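# Unload three sand cores from mould onto plywood boards

## Task

Remove three sand cores from the mould: the long core with the rounded nose, plus the two upright bladed cores in the mould half on the robot's right. Set all three down on the plywood boards next to the mould and release them. The two remaining cores must still be standing in the mould afterwards.

## Robot and tools

Robot: two six-joint arms, left_arm and right_arm, each ending in a parallel gripper. Joint order for every row and every per-joint list is always: waist, shoulder, elbow, wrist pitch, wrist yaw, wrist roll, and for a gripper block the finger value comes last. Stated joint ranges (rad): waist -2.618 to 3.054, shoulder 0.000 to 3.142, elbow 0.000 to 3.142, wrist pitch -1.571 to 1.571, wrist yaw -1.571 to 1.571, wrist roll -2.094 to 2.094. A real end stop can sit up to 0.059 rad either side of these. A camera stand is fixed to the floor behind the arms.

Frames: the scene frame has its origin at table-top height, halfway between the two nominal bases, +z up, +x out across the table, left_arm toward +y (so the robot's right is the -y, right_arm side). Calibrated bases: left_arm at (+0.031, +0.345, 0) m, quat_wxyz (+1.000, 0, 0, +0.008); right_arm at (+0.030, -0.335, 0) m, quat_wxyz (+1.000, 0, 0, -0.014). Each arm's end_effector_position (m) and end_effector_quat_wxyz are reported in that arm's own base frame and may be a few cm off, more when stretched out. The gripper's fingers point along its +z and close along its y; the reported point lies between the pads, roughly 1 cm behind the tips.

execute_actions(actions, cameras): actions is a list of actions; each action is a table of 1 to 15 rows, one row per 1/30 s step, and a short table repeats its final row until 15 steps are filled. Every row is a single list of 14 numbers, each in [-1, 1]: left_arm's six joint values then its opening, then right_arm's six joint values and opening. Joint values are offsets, not poses: they are measured from the Joint targets as they stood when that action began (not from the previous row), scaled so 1.0 equals 2.224 rad for waist, shoulder and elbow and 8.485 rad for the three wrist joints. Sending the same offset in the next action moves the joint further. Opening is absolute: +1 fully open, -1 shut. To hold an arm, send 0 for its joints and repeat its current opening command (a 0 opening is a real half-open command). An action is rejected for both arms if it would push a joint more than 0.059 rad outward beyond its range; a malformed call, or a first action failing that check, rejects the whole call. An empty actions list just returns state and images. cameras: list of names, omitted/null/["all"] for all, [] for none.

move(target, speed, blend, opening_speed, blocking, cameras): target is either one 14-number row or a list of up to 15 such rows, same layout and scaling as above; every row is an offset from the Joint targets at the call's start, not from the previous row. All joints travel in step along joint paths (gripper paths curve), with no obstacle avoidance. speed: rad/s for the joint with the longest way, 0.01 to 12.57, default 0.5, one value or one per target. blend: corner rounding in rad per target (default 0 stops at each). opening_speed: finger command rate per second on the -1..+1 scale, at least 0.2; use it to close gently. blocking=false returns after about 0.5 s while the move continues. Paths take at least 0.5 s; ones over 10 s fall short. The extra move: line reports done, off_target (resting more than 0.035 rad from target), moving, held or fault, plus limits=held if steps were withheld. done does not prove contact or a grasp.

wait(seconds 0 to 10) lets the scene run with last commands held; a running move continues. stop brakes a running move (needs some distance). zoom_image(camera cam_left_wrist or cam_right_wrist, region [x0, y0, x1, y1] pixels, at most 504 wide and high) enlarges part of the latest image. finished_scene(scene) ends the current scene permanently; make no further call in that reply.

Cameras: cam_left_wrist and cam_right_wrist, both 896x504, carried on the wrists; approximate focal lengths 433.778 and 443.33 px, centres near (446, 251) and (444, 252).

Result lines: Joint positions (rad, then finger gap in m, 0.094 fully open) and Joint velocities ("within noise" when still); Joint targets, the base for your next offsets; Tool commands; grip_measured (opening on the command scale, reads slightly wide when empty; when squeezing a hard part it reads a bit under its true width); grip_effort_nm (motor effort, negative closing, not pad force); Joint torques (include arm weight, offset and noisy). "joint command not followed" means the clearance check altered targets; "joint sent to its limit" means a joint was capped at its end. MOTOR HOT appears at 75 °C; at 90 °C an OVER-TEMPERATURE FAULT folds that arm and disables it; at 100 °C it goes limp. Holding loads, long reaches and pushing at unreachable poses heat motors.

Practical notes: each joint's target may lead its measured angle by at most 0.339 rad (big joints) or 2.2 rad (wrist), and targets putting the gripper over 200 mm from its current spot are scaled back, so big moves need several actions. Fingers squeeze about 50 to 64 N per pad once commanded roughly 0.05 below first-touch reading. Release by commanding well above grip_measured. To end pushing, command targets back past the measured positions.

Avoid: dropping cores or letting them fall far, releasing a core while it still moves, fast impacts with the mould, table or other fixed items, hard presses, any contact or squeeze between the two arms, loading the wrist camera cables, knocking the two cores that must stay, and leaving anything off the table. Loose objects can occasionally be nudged by disturbances, so check placement before ending.

Each tool is called after "Call:" as name([rows], argument=value, ...), one row to a line, values as JSON.

## Session

Call:
execute_actions(actions=[])

Scene clock: 0.00 s.
left_arm: end_effector_position=(+0.3491, -0.0518, +0.2089) grip_measured=+1.000 grip_effort_nm=n/a end_effector_quat_wxyz=(+0.533, -0.007, +0.816, -0.226) | right_arm: end_effector_position=(+0.3047, +0.0784, +0.1820) grip_measured=+1.000 grip_effort_nm=n/a end_effector_quat_wxyz=(+0.477, +0.034, +0.863, +0.162)
Joint positions: left_arm=[0.064 1.008 0.577 0.059 0.429 -0.249 0.094] | right_arm=[0.21 0.845 0.563 -0.234 -0.068 0.329 0.094]
Joint velocities: within noise
Joint torques (N m): no reading
Heat: left arm: 33 °C; right arm: 34 °C.
Joint targets: left_arm=[0.064 1.000 0.586 0.062 0.431 -0.247] | right_arm=[0.210 0.838 0.575 -0.230 -0.068 0.327]
Tool commands: left_gripper/opening=+1.0 right_gripper/opening=+1.0

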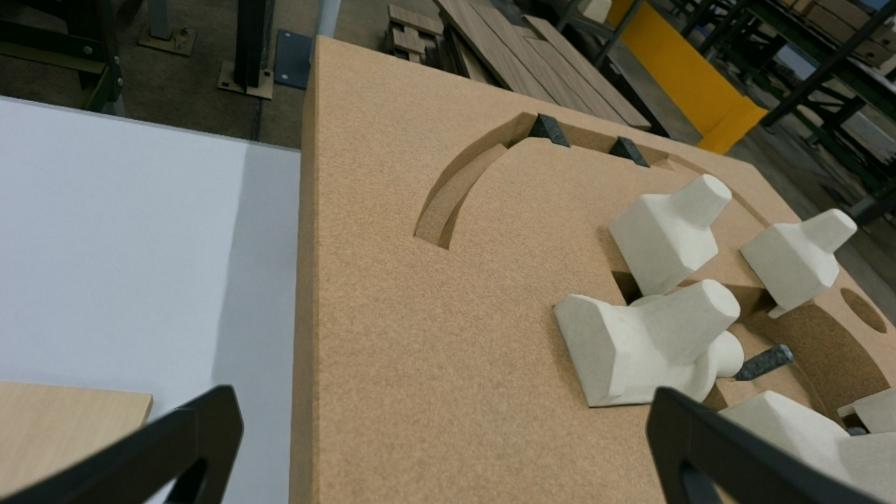

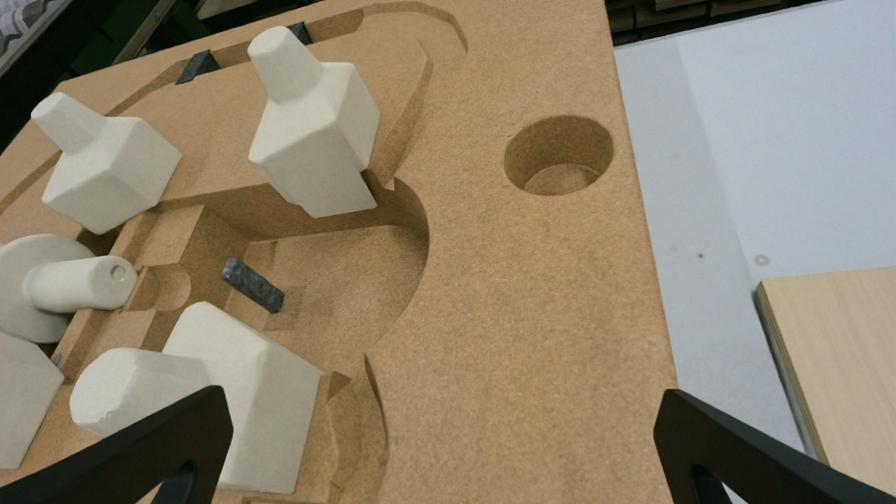

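Call:
move([
  [0,0.06,0.35,-0.07,0,0,1,0,0.1,0.35,-0.06,0,0,1],
  [-0.2536,0.0899,0.5459,-0.1487,-0.0508,0.0291,0.1,0.1304,0.1628,0.5508,-0.1143,0.008,-0.0385,0.3],
], speed=1.0, blend=0.1)

Scene clock: 7.17 s.
left_arm: end_effector_position=(+0.2639, -0.1423, +0.4069) grip_measured=+0.102 grip_effort_nm=-0.066 end_effector_quat_wxyz=(+0.448, +0.216, +0.859, -0.118) | right_arm: end_effector_position=(+0.2647, +0.1444, +0.4044) grip_measured=+0.303 grip_effort_nm=-0.129 end_effector_quat_wxyz=(+0.446, -0.215, +0.861, +0.116)
Joint positions: left_arm=[-0.493 1.195 1.782 -1.193 0.009 -0.006 0.052] | right_arm=[0.492 1.198 1.775 -1.19 -0.007 0.006 0.061]
Joint velocities: within noise
Joint torques (N m): left_arm=[-0.51 -1.43 5.7 1.92 -0.09 0.01] | right_arm=[0.7 -1.65 6.52 1.28 0.05 -0.1]
Heat: left arm: 34 °C; right arm: 35 °C.
Joint targets: left_arm=[-0.500 1.200 1.801 -1.199 0.000 0.000] | right_arm=[0.500 1.200 1.800 -1.200 0.000 0.000]
move: done

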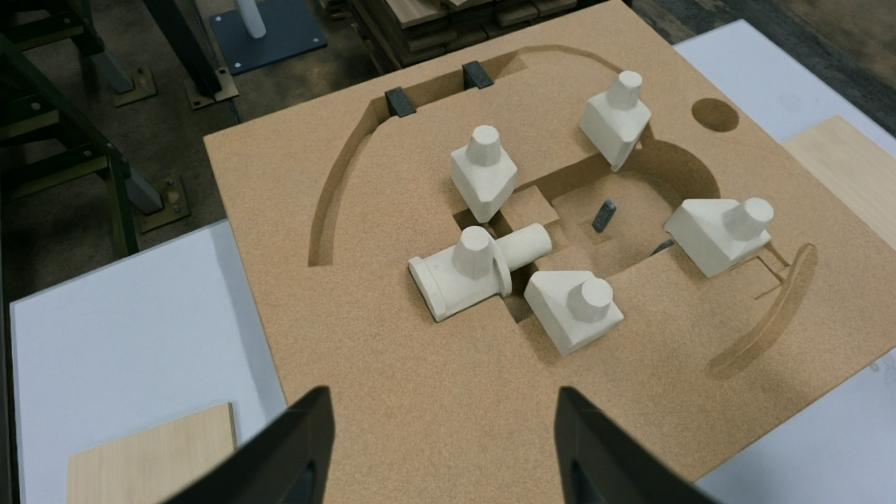

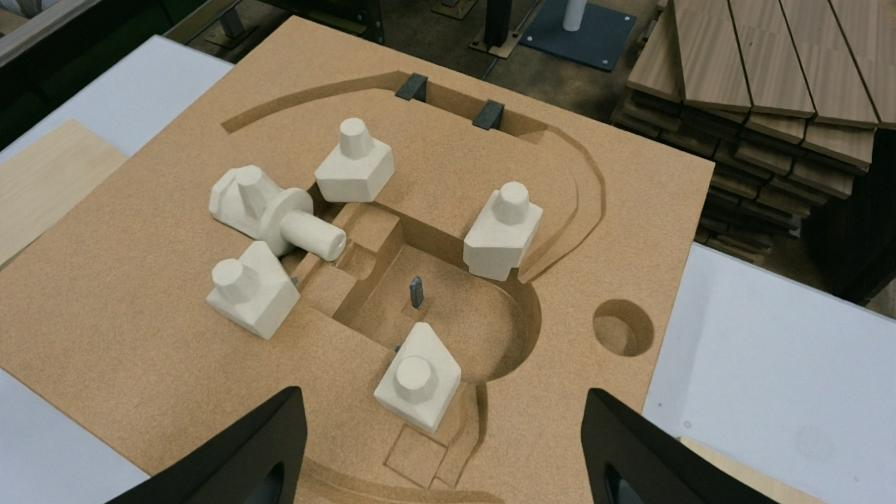

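Call:
move(target=[-0.0247,0.3335,0.1027,0.0131,0,0,0.0,0.0234,0.3054,0.127,-0.0393,0,0,0.3], speed=0.9)

Scene clock: 29.40 s.
left_arm: end_effector_position=(+0.4131, -0.2525, +0.2227) grip_measured=+0.002 grip_effort_nm=-0.061 end_effector_quat_wxyz=(+0.251, +0.259, +0.929, -0.075) | right_arm: end_effector_position=(+0.3305, +0.2030, +0.2250) grip_measured=+0.303 grip_effort_nm=-0.129 end_effector_quat_wxyz=(+0.104, -0.265, +0.958, +0.033)
Joint positions: left_arm=[-0.548 1.944 2.004 -1.099 0.008 -0.006 0.047] | right_arm=[0.545 1.886 2.054 -1.519 -0.006 0.006 0.061]
Joint velocities: within noise
Joint torques (N m): left_arm=[-0.54 -9.28 7.31 1.53 -0.08 -0.01] | right_arm=[0.53 -8.32 7.24 0.35 0.06 -0.1]
Heat: left arm: 36 °C; right arm: 37 °C.
Joint targets: left_arm=[-0.555 1.942 2.029 -1.088 0.000 0.000] | right_arm=[0.551 1.880 2.083 -1.534 0.000 0.000]
move: done

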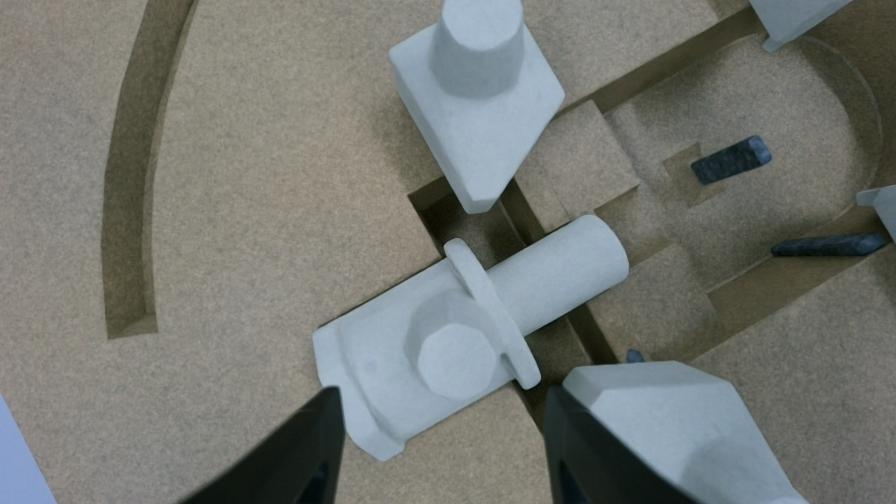

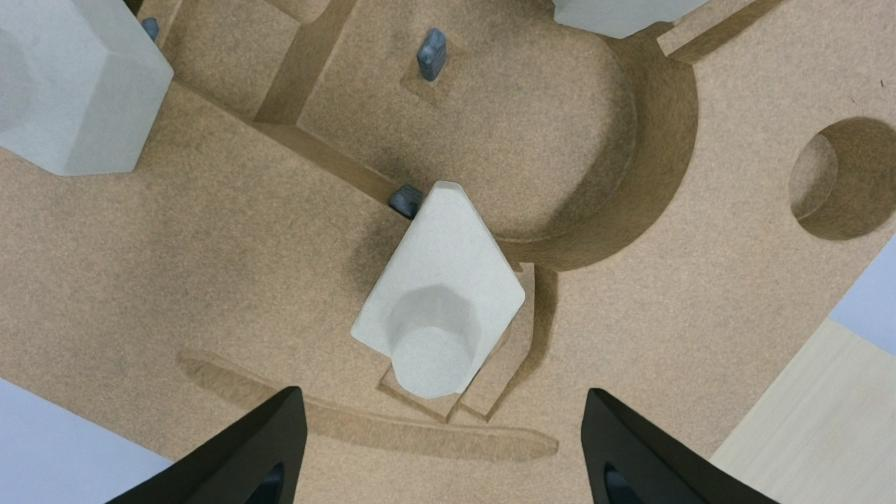

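Call:
move([
  [-0.0027,-0.0176,-0.129,0.0293,0,0,0.0,0.0036,-0.0384,-0.1673,0.0339,0,0,0.3],
  [-0.0027,-0.0176,-0.129,0.0293,0,0,-0.8,0.0036,-0.0384,-0.1673,0.0339,0,0,-0.8],
], speed=0.5, opening_speed=1.0)

Scene clock: 39.00 s.
left_arm: end_effector_position=(+0.4194, -0.2588, +0.1580) grip_measured=-0.302 grip_effort_nm=-0.994 end_effector_quat_wxyz=(+0.246, +0.262, +0.930, -0.073) | right_arm: end_effector_position=(+0.3270, +0.2060, +0.1604) grip_measured=-0.386 grip_effort_nm=-1.009 end_effector_quat_wxyz=(+0.093, -0.271, +0.958, +0.031)
Joint positions: left_arm=[-0.553 1.944 1.748 -0.855 0.005 -0.006 0.033] | right_arm=[0.556 1.83 1.719 -1.263 -0.008 0.006 0.029]
Joint velocities: within noise
Joint torques (N m): left_arm=[-0.59 -12.51 4.79 1.55 -0.03 0.02] | right_arm=[0.31 -10.65 4.75 0.58 0.07 -0.1]
Heat: left arm: 36 °C; right arm: 37 °C.
Joint targets: left_arm=[-0.561 1.902 1.742 -0.839 0.000 0.000] | right_arm=[0.560 1.794 1.711 -1.246 0.000 0.000]
move: off_target (left_arm); target 2's new numbers were sent with left_arm's shoulder 0.042 rad from that target; left_arm: the shoulder is farthest, 0.042 rad from its target

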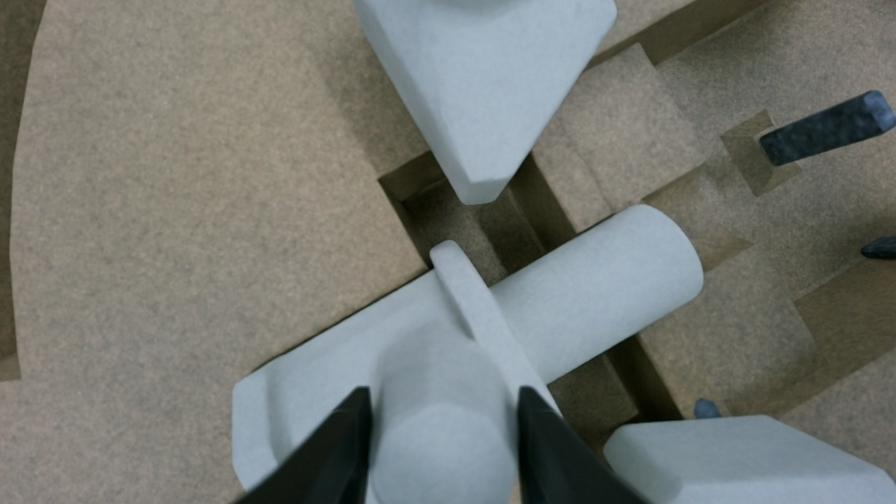

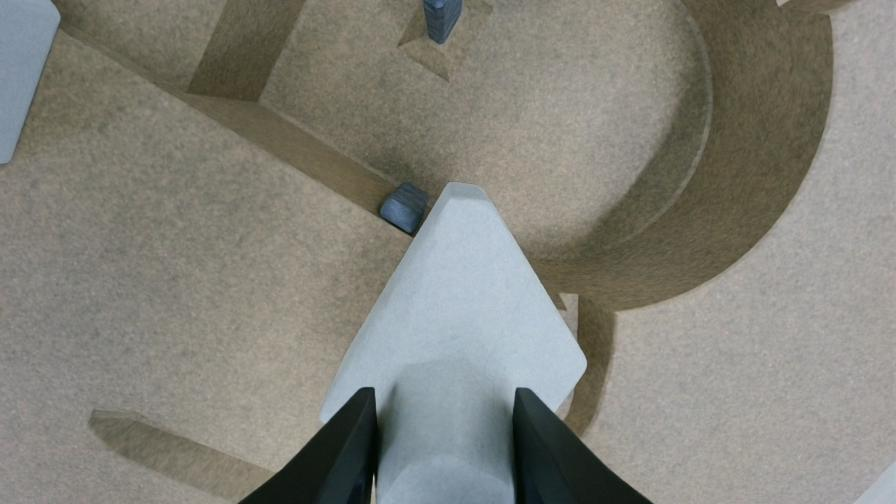

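Call:
move([
  [0,0.0089,0.066,-0.0151,0,0,-0.8,0,0.014,0.0745,-0.016,0,0,-0.8],
  [0,0.0266,0.1463,-0.0315,0,0,-0.8,0,0.0383,0.167,-0.0339,0,0,-0.8],
  [0,0.0586,0.2524,-0.0509,0,0,-0.8,0,0.0383,0.167,-0.0339,0,0,-0.8],
  [0.1448,-0.0147,0.2524,-0.0701,0,0,-0.8,0,0.0383,0.167,-0.0339,0,0,-0.8],
], speed=[0.2,0.25,0.35,0.5], blend=[0.02,0.02,0.02,0])

Scene clock: 59.67 s.
left_arm: end_effector_position=(+0.4159, -0.0967, +0.2745) grip_measured=-0.304 grip_effort_nm=-0.999 end_effector_quat_wxyz=(+0.209, +0.112, +0.971, -0.021) | right_arm: end_effector_position=(+0.3218, +0.2029, +0.2216) grip_measured=-0.386 grip_effort_nm=-1.004 end_effector_quat_wxyz=(+0.091, -0.271, +0.958, +0.030)
Joint positions: left_arm=[-0.234 1.928 2.262 -1.481 -0.007 -0.002 0.033] | right_arm=[0.556 1.88 2.037 -1.536 -0.008 0.006 0.029]
Joint velocities: within noise
Joint torques (N m): left_arm=[-0.49 -12.67 7.84 1.75 0.11 -0.03] | right_arm=[0.31 -7.8 8.58 0.44 0.07 -0.1]
Heat: left arm: 35 °C; right arm: 42 °C.
Joint targets: left_arm=[-0.239 1.870 2.303 -1.434 0.000 0.000] | right_arm=[0.560 1.879 2.082 -1.533 0.000 0.000]
move: off_target (left_arm, right_arm); left_arm: the shoulder is farthest, 0.059 rad from its target; right_arm: the elbow is farthest, 0.046 rad from its target

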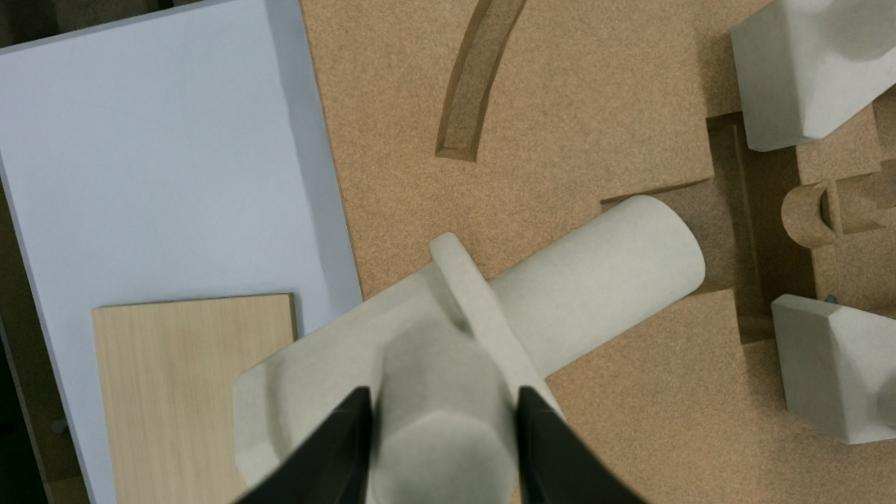

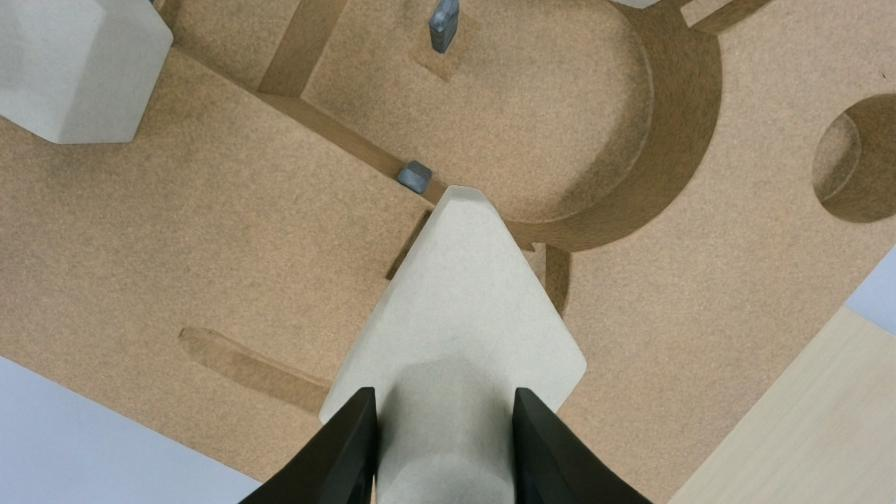

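Call:
move([
  [0.2824,-0.197,-0.3144,0.0309,0,0,-0.8,-0.3417,0,0,0,0,0,-0.8],
  [0.2824,-0.2113,-0.5342,0.0942,0,0,-0.8,-0.3417,-0.3876,-0.6677,0.1925,0,0,-0.8],
], speed=0.8, blend=0.1)

Scene clock: 93.97 s.
left_arm: end_effector_position=(+0.3334, +0.1377, +0.1297) grip_measured=-0.304 grip_effort_nm=-1.004 end_effector_quat_wxyz=(+0.239, -0.188, +0.951, +0.049) | right_arm: end_effector_position=(+0.3478, -0.0721, +0.1692) grip_measured=-0.386 grip_effort_nm=-0.999 end_effector_quat_wxyz=(+0.506, +0.091, +0.856, -0.052)
Joint positions: left_arm=[0.386 1.464 1.102 -0.716 -0.006 -0.002 0.033] | right_arm=[-0.206 1.057 0.584 -0.031 0.003 0.005 0.029]
Joint velocities: within noise
Joint torques (N m): left_arm=[0.18 -10.06 6.27 2.22 0.09 -0.02] | right_arm=[0.47 -5.72 7.21 2.68 -0.03 -0.1]
Heat: left arm: 38 °C; right arm: 40 °C.
Joint targets: left_arm=[0.389 1.400 1.115 -0.635 0.000 0.000] | right_arm=[-0.201 1.017 0.597 0.100 0.000 0.000]
move: off_target (left_arm, right_arm); left_arm: the wrist pitch is farthest, 0.081 rad from its target; right_arm: the wrist pitch is farthest, 0.132 rad from its target

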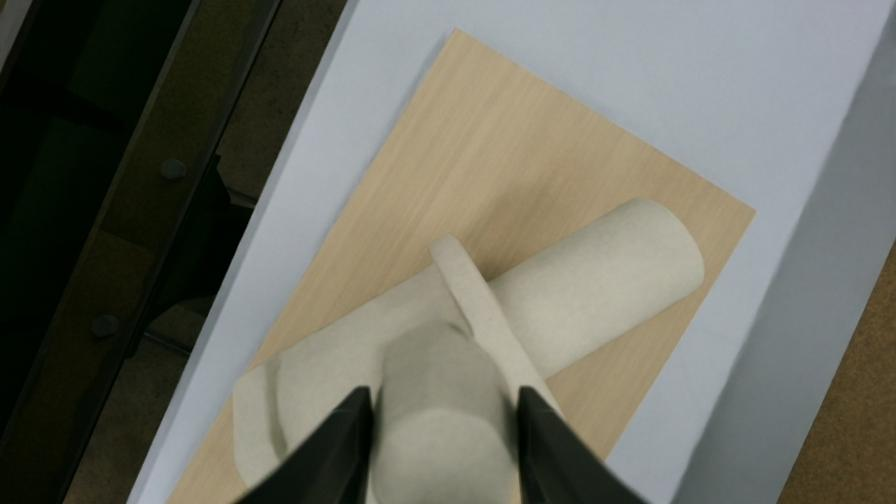

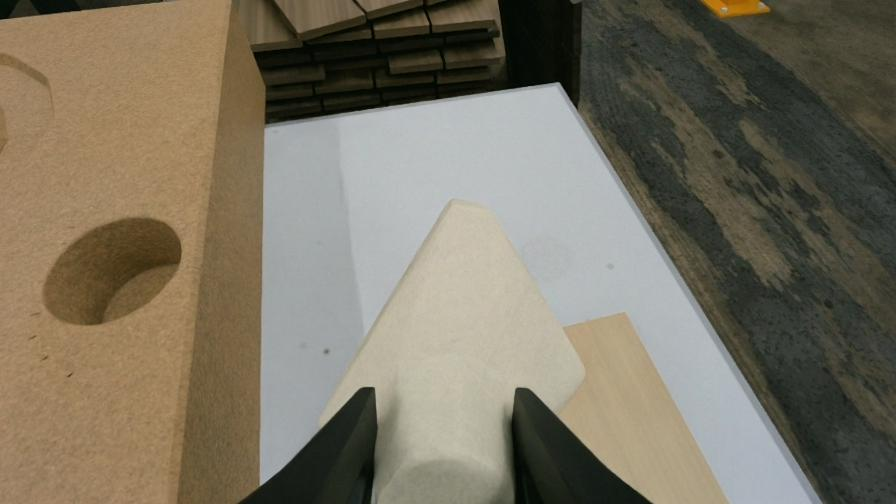

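Call:
move(target=[-0,0,-0.0247,0.0065,0,0,-0.8,-0.0153,0.0598,-0.1156,0.0577,0,0,-0.8], speed=0.25)

Scene clock: 109.37 s.
left_arm: end_effector_position=(+0.3333, +0.1377, +0.1226) grip_measured=-0.304 grip_effort_nm=-0.994 end_effector_quat_wxyz=(+0.248, -0.187, +0.949, +0.051) | right_arm: end_effector_position=(+0.3474, -0.0796, +0.1254) grip_measured=-0.386 grip_effort_nm=-1.009 end_effector_quat_wxyz=(+0.554, +0.097, +0.824, -0.063)
Joint positions: left_arm=[0.386 1.452 1.054 -0.66 -0.006 -0.002 0.033] | right_arm=[-0.227 1.162 0.329 0.445 0.003 0.005 0.029]
Joint velocities: within noise
Joint torques (N m): left_arm=[0.25 -9.1 5.81 2.25 0.08 -0.03] | right_arm=[-0.68 -3.47 6.41 2.86 -0.04 -0.11]
Heat: left arm: 39 °C; right arm: 45 °C.
Joint targets: left_arm=[0.389 1.400 1.060 -0.580 0.000 0.000] | right_arm=[-0.235 1.150 0.340 0.589 0.000 0.000]
move: off_target (left_arm, right_arm); left_arm: the wrist pitch is farthest, 0.080 rad from its target; right_arm: the wrist pitch is farthest, 0.144 rad from its target

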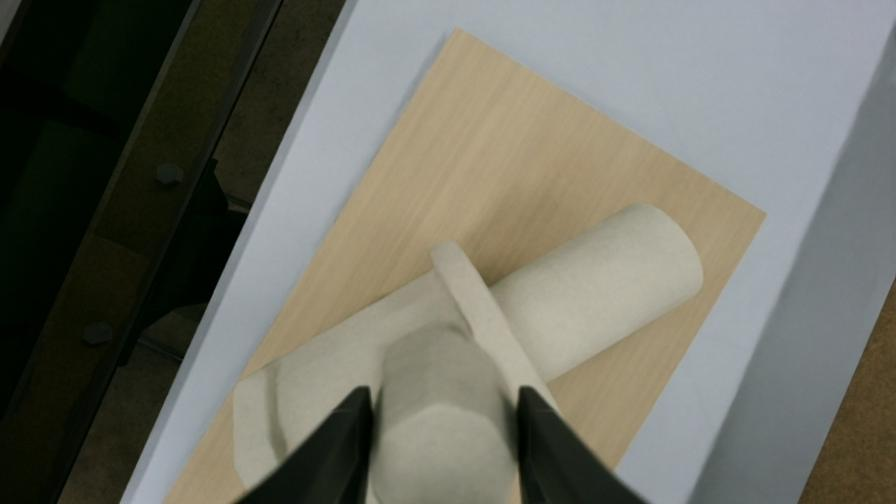

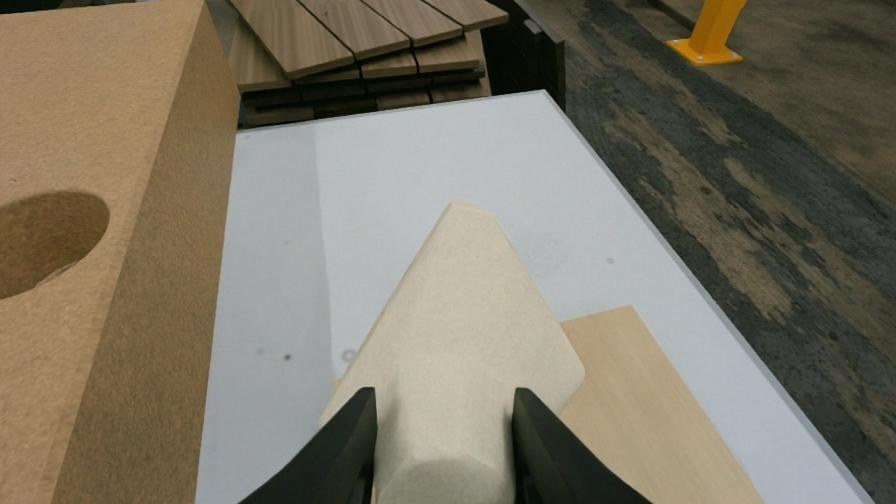

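Call:
move(target=[0,0,-0.0135,0.0035,0,0,-0.8,0,0.013,-0.0423,0.0084,0,0,-0.8], speed=0.15)

Scene clock: 114.47 s.
left_arm: end_effector_position=(+0.3349, +0.1383, +0.1224) grip_measured=-0.304 grip_effort_nm=-0.994 end_effector_quat_wxyz=(+0.260, -0.187, +0.946, +0.053) | right_arm: end_effector_position=(+0.3349, -0.0767, +0.1014) grip_measured=-0.386 grip_effort_nm=-1.004 end_effector_quat_wxyz=(+0.547, +0.097, +0.829, -0.062)
Joint positions: left_arm=[0.386 1.44 1.03 -0.623 -0.006 -0.002 0.033] | right_arm=[-0.227 1.186 0.242 0.54 0.003 0.005 0.029]
Joint velocities: within noise
Joint torques (N m): left_arm=[0.23 -8.09 5.33 2.21 0.12 -0.04] | right_arm=[-0.69 -2.91 5.57 2.64 -0.04 -0.09]
Heat: left arm: 39 °C; right arm: 47 °C.
Joint targets: left_arm=[0.389 1.400 1.030 -0.550 0.000 0.000] | right_arm=[-0.235 1.179 0.246 0.661 0.000 0.000]
move: off_target (left_arm, right_arm); left_arm: the wrist pitch is farthest, 0.073 rad from its target; right_arm: the wrist pitch is farthest, 0.121 rad from its target

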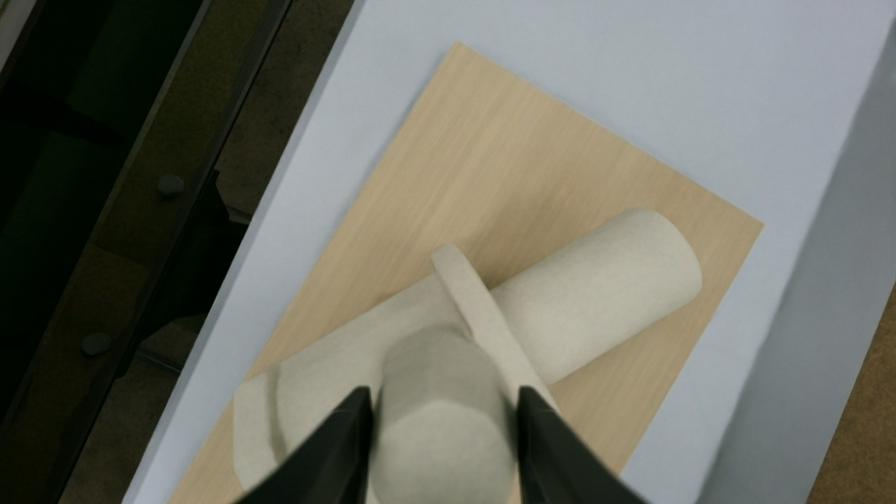

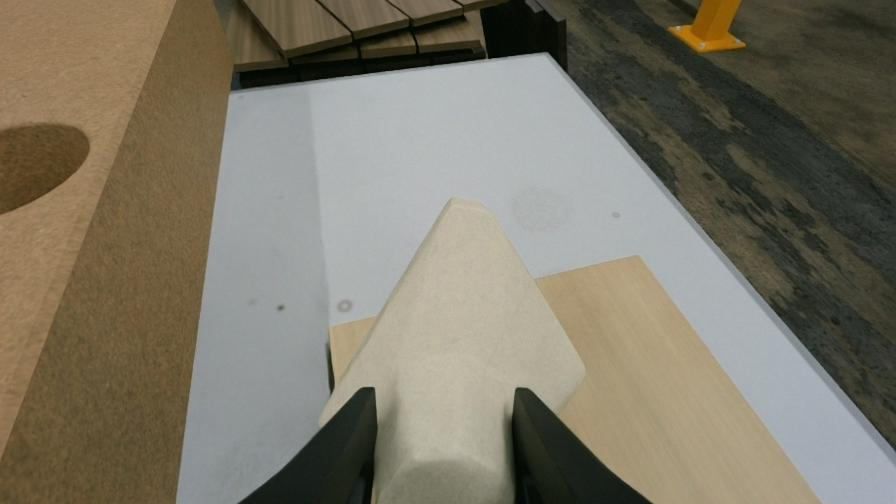

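Call:
move(target=[0,0,-0.0115,0.003,0,0,-0.8,0,0.0063,-0.0189,0.0024,0,0,-0.8], speed=0.15, cameras=["cam_right_wrist"])

Call:
move(target=[0,0,0,0,0,0,0.05,0,0,0,0,0,0,-0.8], opening_speed=0.35, cameras=["cam_left_wrist"])

Scene clock: 119.43 s.
left_arm: end_effector_position=(+0.3360, +0.1387, +0.1222) grip_measured=-0.304 grip_effort_nm=-1.004 end_effector_quat_wxyz=(+0.270, -0.186, +0.943, +0.055) | right_arm: end_effector_position=(+0.3313, -0.0759, +0.0979) grip_measured=-0.386 grip_effort_nm=-1.004 end_effector_quat_wxyz=(+0.554, +0.097, +0.824, -0.063)
Joint positions: left_arm=[0.386 1.429 1.01 -0.594 -0.006 -0.002 0.033] | right_arm=[-0.227 1.194 0.206 0.601 0.003 0.005 0.029]
Joint velocities: within noise
Joint torques (N m): left_arm=[0.25 -7.24 4.89 2.21 0.08 -0.02] | right_arm=[-0.66 -2.36 5.05 2.24 -0.03 -0.1]
Heat: left arm: 40 °C; right arm: 47 °C.
Joint targets: left_arm=[0.389 1.400 1.005 -0.525 0.000 0.000] | right_arm=[-0.235 1.193 0.204 0.681 0.000 0.000]
move: off_target (left_arm, right_arm); left_arm: the wrist pitch is farthest, 0.069 rad from its target; right_arm: the wrist pitch is farthest, 0.080 rad from its target
Images, in order (width x height): cam_right_wrist 896x504.

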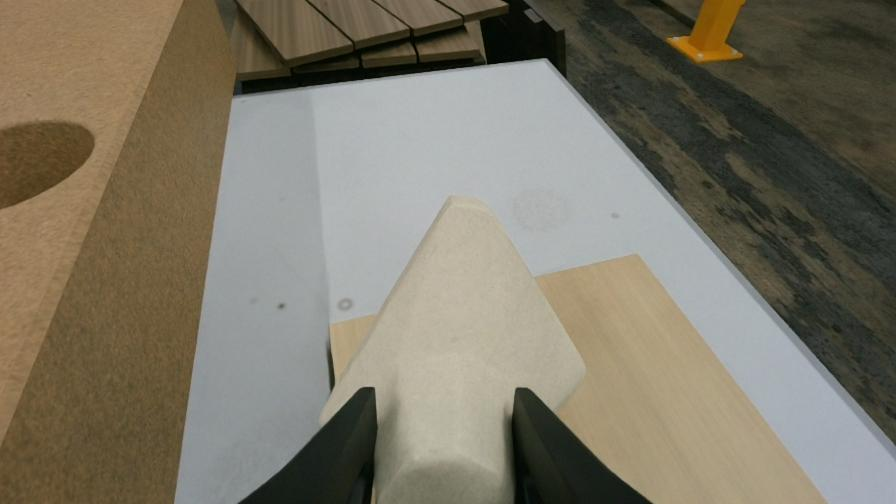

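Scene clock: 122.07 s.
left_arm: end_effector_position=(+0.3454, +0.1425, +0.1286) grip_measured=+0.048 grip_effort_nm=0.125 end_effector_quat_wxyz=(+0.293, -0.185, +0.936, +0.059) | right_arm: end_effector_position=(+0.3314, -0.0759, +0.0981) grip_measured=-0.386 grip_effort_nm=-1.009 end_effector_quat_wxyz=(+0.555, +0.097, +0.824, -0.063)
Joint positions: left_arm=[0.386 1.429 1.008 -0.544 -0.005 -0.002 0.049] | right_arm=[-0.227 1.194 0.206 0.602 0.003 0.005 0.029]
Joint velocities: within noise
Joint torques (N m): left_arm=[0.31 -7.23 5.01 1.71 0.08 -0.03] | right_arm=[-0.69 -2.44 5.01 2.25 -0.04 -0.11]
Heat: left arm: 39 °C; right arm: 47 °C.
Joint targets: left_arm=[0.389 1.400 1.005 -0.525 0.000 0.000] | right_arm=[-0.235 1.193 0.204 0.681 0.000 0.000]
move: off_target (right_arm); right_arm: the wrist pitch is farthest, 0.079 rad from its target
Images, in order (width x height): cam_left_wrist 896x504.

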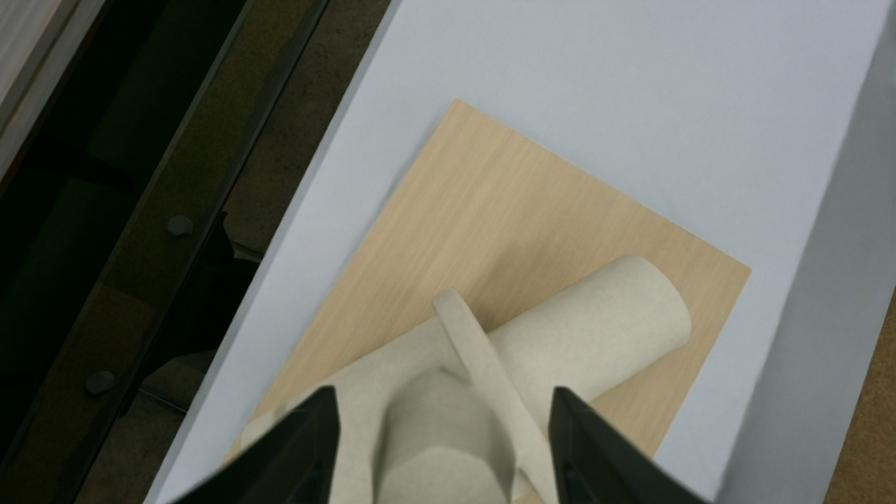

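Call:
move([
  [0,-0.135,0,0,0,0,0.05,0,0,0,0,0,0,-0.361],
  [0,-0.1713,0.1259,0.0158,0,0,0.05,-0.002,-0.029,-0.008,-0.012,0,0,-0.361],
  [-0.78,-0.1713,0.1259,0.0158,0,0,0.05,-0.004,-0.0576,-0.0162,-0.0243,0,0,-0.361],
], speed=[0.4,0.6,0.9], blend=0.08)

Scene clock: 132.10 s.
left_arm: end_effector_position=(+0.0818, -0.3422, +0.4269) grip_measured=+0.048 grip_effort_nm=0.120 end_effector_quat_wxyz=(+0.513, +0.469, +0.593, -0.407) | right_arm: end_effector_position=(+0.3138, -0.0743, +0.0915) grip_measured=-0.357 grip_effort_nm=-0.193 end_effector_quat_wxyz=(+0.536, +0.101, +0.836, -0.063)
Joint positions: left_arm=[-1.339 1.019 1.272 -0.397 0 -0.002 0.049] | right_arm=[-0.234 1.082 0.179 0.472 0.003 0.005 0.03]
Joint velocities: within noise
Joint torques (N m): left_arm=[-0.44 -1.68 6.37 2.29 0.03 -0.04] | right_arm=[-0.77 -3.25 4.6 1.52 -0.04 -0.1]
Heat: left arm: 39 °C; right arm: 47 °C.
Joint targets: left_arm=[-1.346 1.019 1.285 -0.390 0.000 0.000] | right_arm=[-0.243 1.065 0.168 0.475 0.000 0.000]
move: done; blend cut to 0 rad at target 1

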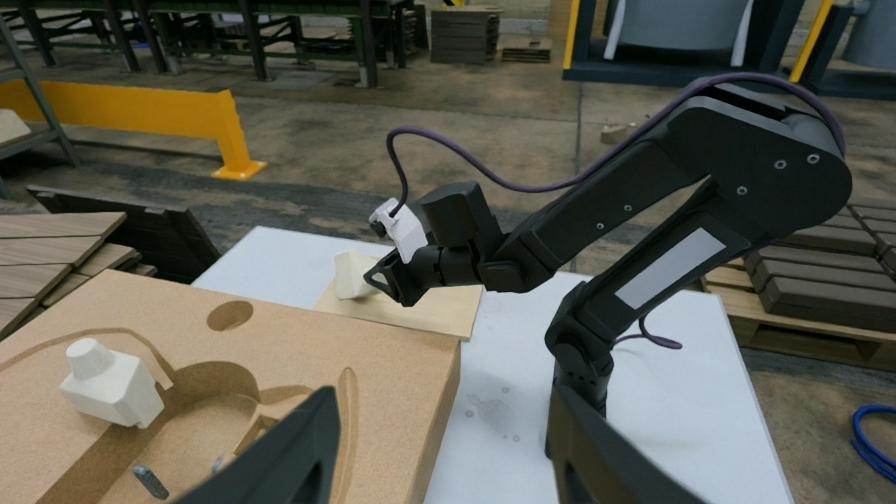

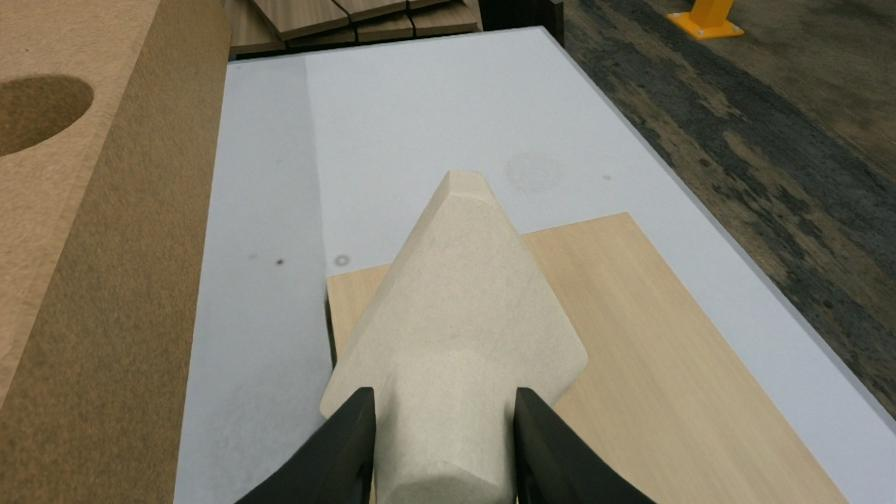

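Call:
move(target=[0,0,0,0,0,0,0.05,0,-0.0405,-0.0036,-0.0236,0,0,-0.361], speed=0.12)

Call:
zoom_image(camera="cam_left_wrist", region=[280, 160, 520, 360])

Scene clock: 138.53 s.
left_arm: end_effector_position=(+0.0818, -0.3422, +0.4269) grip_measured=+0.048 grip_effort_nm=0.125 end_effector_quat_wxyz=(+0.513, +0.469, +0.593, -0.407) | right_arm: end_effector_position=(+0.2975, -0.0704, +0.0810) grip_measured=-0.357 grip_effort_nm=-0.193 end_effector_quat_wxyz=(+0.502, +0.102, +0.856, -0.060)
Joint positions: left_arm=[-1.339 1.019 1.272 -0.397 0 -0.002 0.049] | right_arm=[-0.234 0.985 0.179 0.297 0.003 0.001 0.03]
Joint velocities: within noise
Joint torques (N m): left_arm=[-0.46 -1.68 6.37 2.29 0.01 -0.02] | right_arm=[-0.8 -2.1 4.25 1.2 -0.03 -0.07]
Heat: left arm: 40 °C; right arm: 45 °C.
Joint targets: left_arm=[-1.346 1.019 1.285 -0.390 0.000 0.000] | right_arm=[-0.243 0.975 0.160 0.274 0.000 0.000]
move: done

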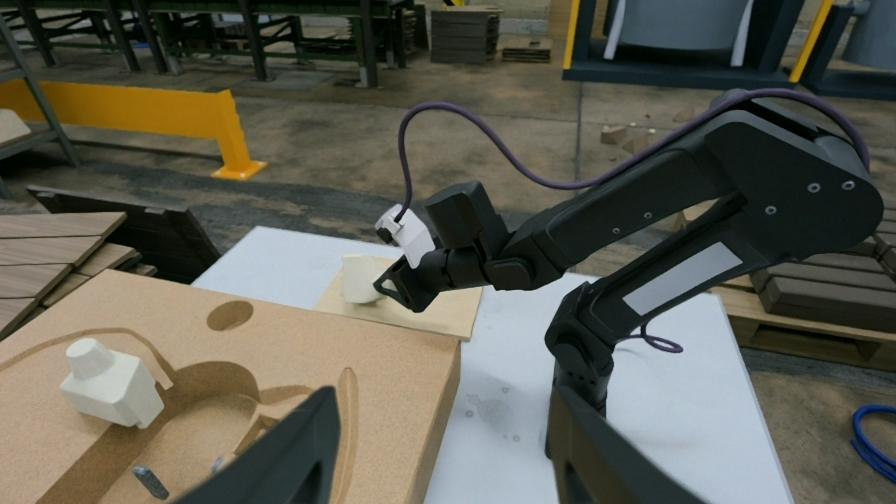

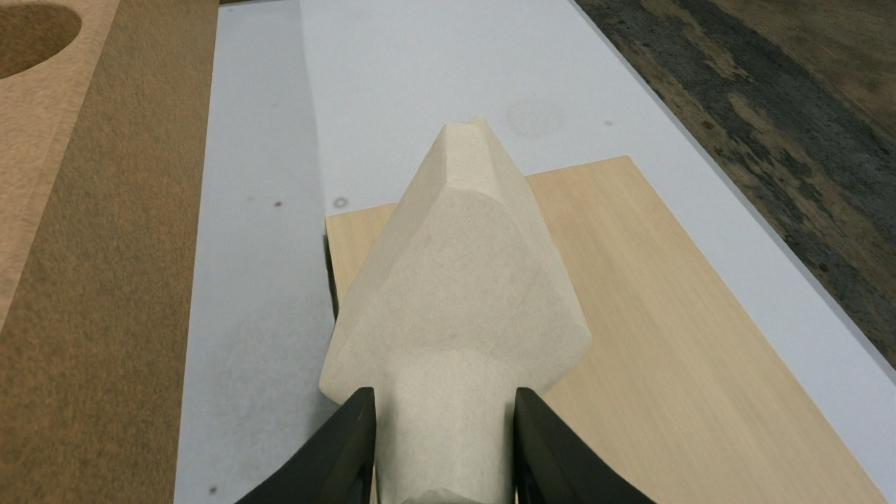

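Scaled by 2.100.

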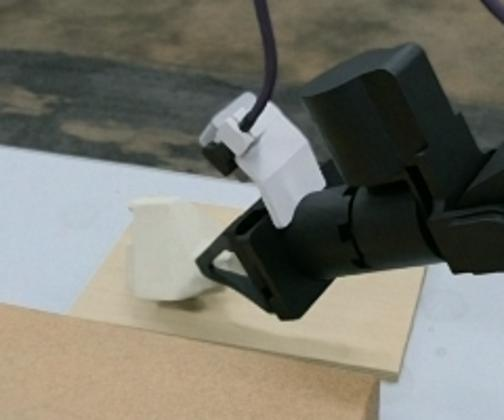

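Call:
move(target=[0,0,0,0,0,0,0.05,0,-0.0315,-0.0306,-0.001,0,0,-0.361], speed=0.08)

Call:
zoom_image(camera="cam_left_wrist", region=[280, 160, 520, 360])

Scene clock: 141.93 s.
left_arm: end_effector_position=(+0.0818, -0.3422, +0.4269) grip_measured=+0.048 grip_effort_nm=0.120 end_effector_quat_wxyz=(+0.513, +0.469, +0.593, -0.407) | right_arm: end_effector_position=(+0.2782, -0.0658, +0.0619) grip_measured=-0.357 grip_effort_nm=-0.183 end_effector_quat_wxyz=(+0.487, +0.103, +0.865, -0.058)
Joint positions: left_arm=[-1.339 1.019 1.272 -0.397 0 -0.002 0.049] | right_arm=[-0.234 0.916 0.106 0.265 0.003 0.001 0.03]
Joint velocities: within noise
Joint torques (N m): left_arm=[-0.51 -1.65 6.41 2.3 0.03 -0.03] | right_arm=[-0.79 -1.78 4.51 1.43 -0.03 -0.05]
Heat: left arm: 41 °C; right arm: 44 °C.
Joint targets: left_arm=[-1.346 1.019 1.285 -0.390 0.000 0.000] | right_arm=[-0.243 0.905 0.091 0.266 0.000 0.000]
move: done

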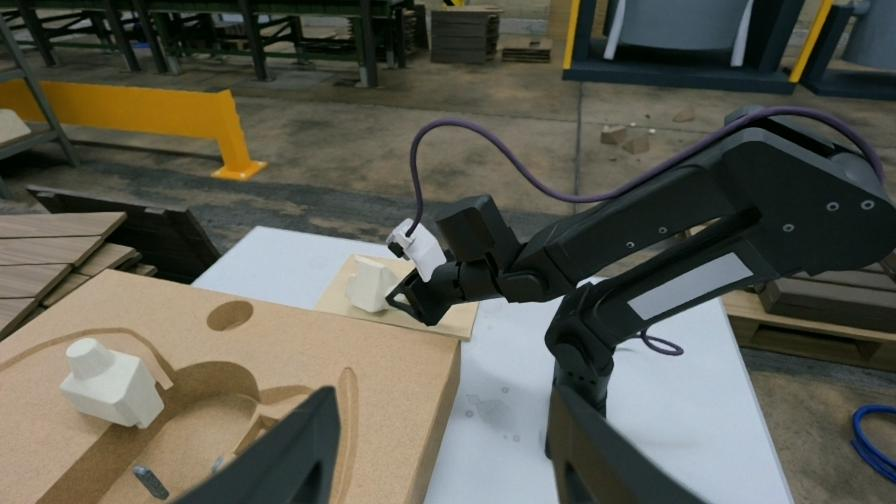

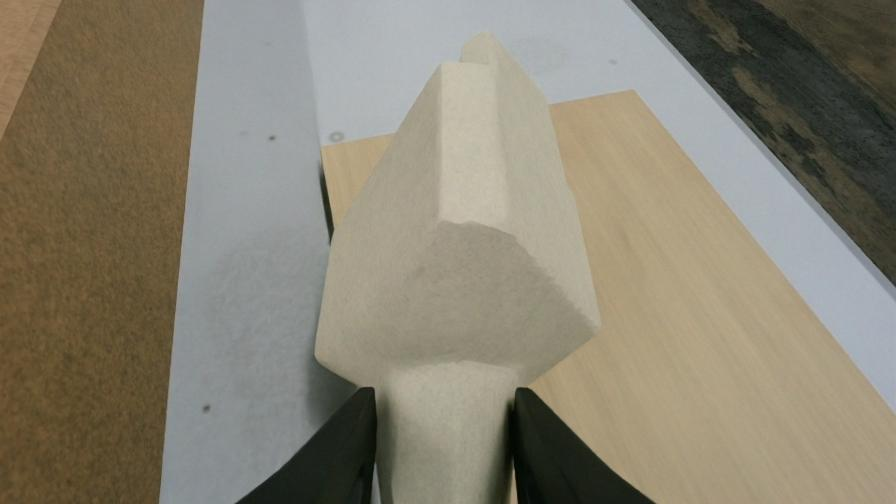

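Scaled by 2.100.

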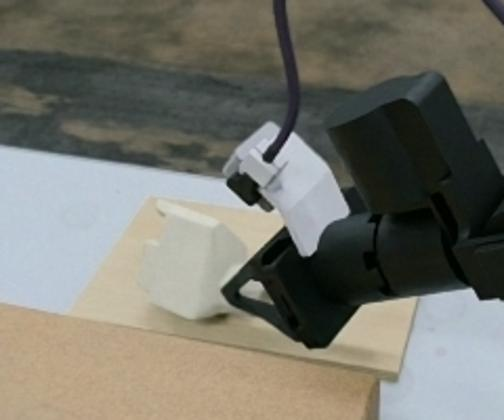

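Call:
move(target=[0,0,0,0,0,0,0.05,-0.013,-0.016,-0.0155,-0.0005,0,0,-0.361], speed=0.08)

Call:
zoom_image(camera="cam_left_wrist", region=[280, 160, 520, 360])

Scene clock: 146.40 s.
left_arm: end_effector_position=(+0.0818, -0.3422, +0.4269) grip_measured=+0.048 grip_effort_nm=0.120 end_effector_quat_wxyz=(+0.513, +0.469, +0.593, -0.407) | right_arm: end_effector_position=(+0.2724, -0.0688, +0.0607) grip_measured=-0.357 grip_effort_nm=-0.183 end_effector_quat_wxyz=(+0.494, +0.109, +0.861, -0.058)
Joint positions: left_arm=[-1.339 1.019 1.272 -0.397 0 -0.002 0.049] | right_arm=[-0.259 0.876 0.076 0.269 -0.013 0.001 0.03]
Joint velocities: within noise
Joint torques (N m): left_arm=[-0.5 -1.66 6.39 2.28 0.04 -0.04] | right_arm=[-1.14 -1.11 4.23 1.36 0.12 -0.05]
Heat: left arm: 41 °C; right arm: 44 °C.
Joint targets: left_arm=[-1.346 1.019 1.285 -0.390 0.000 0.000] | right_arm=[-0.272 0.869 0.057 0.262 0.000 0.000]
move: done

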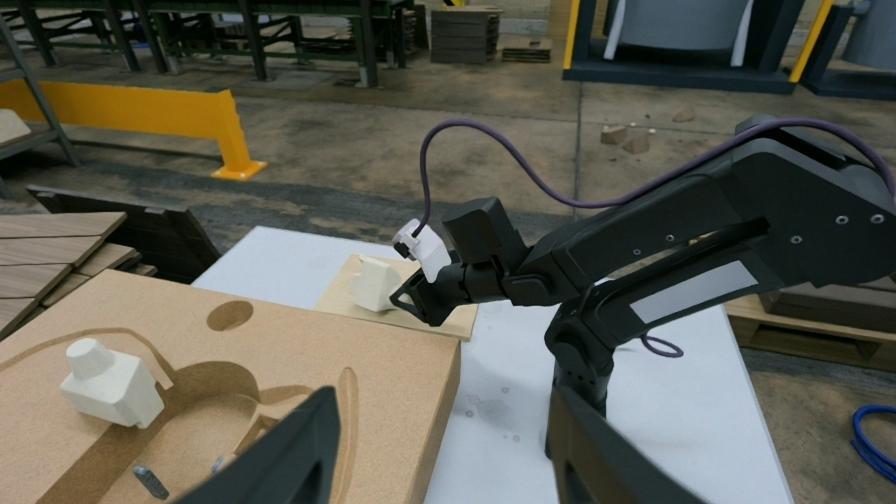

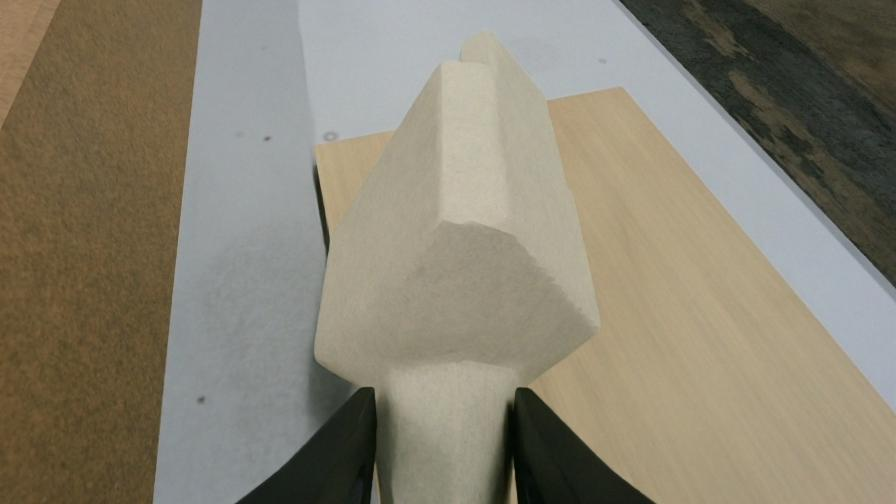

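Scaled by 2.100.

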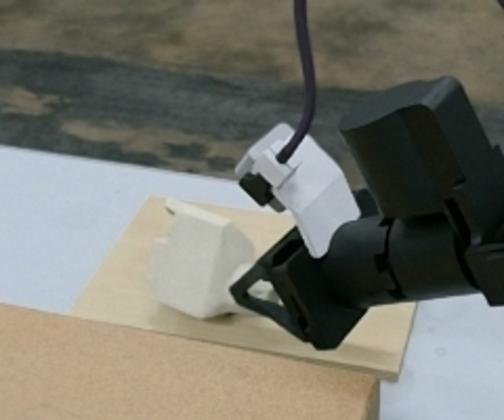

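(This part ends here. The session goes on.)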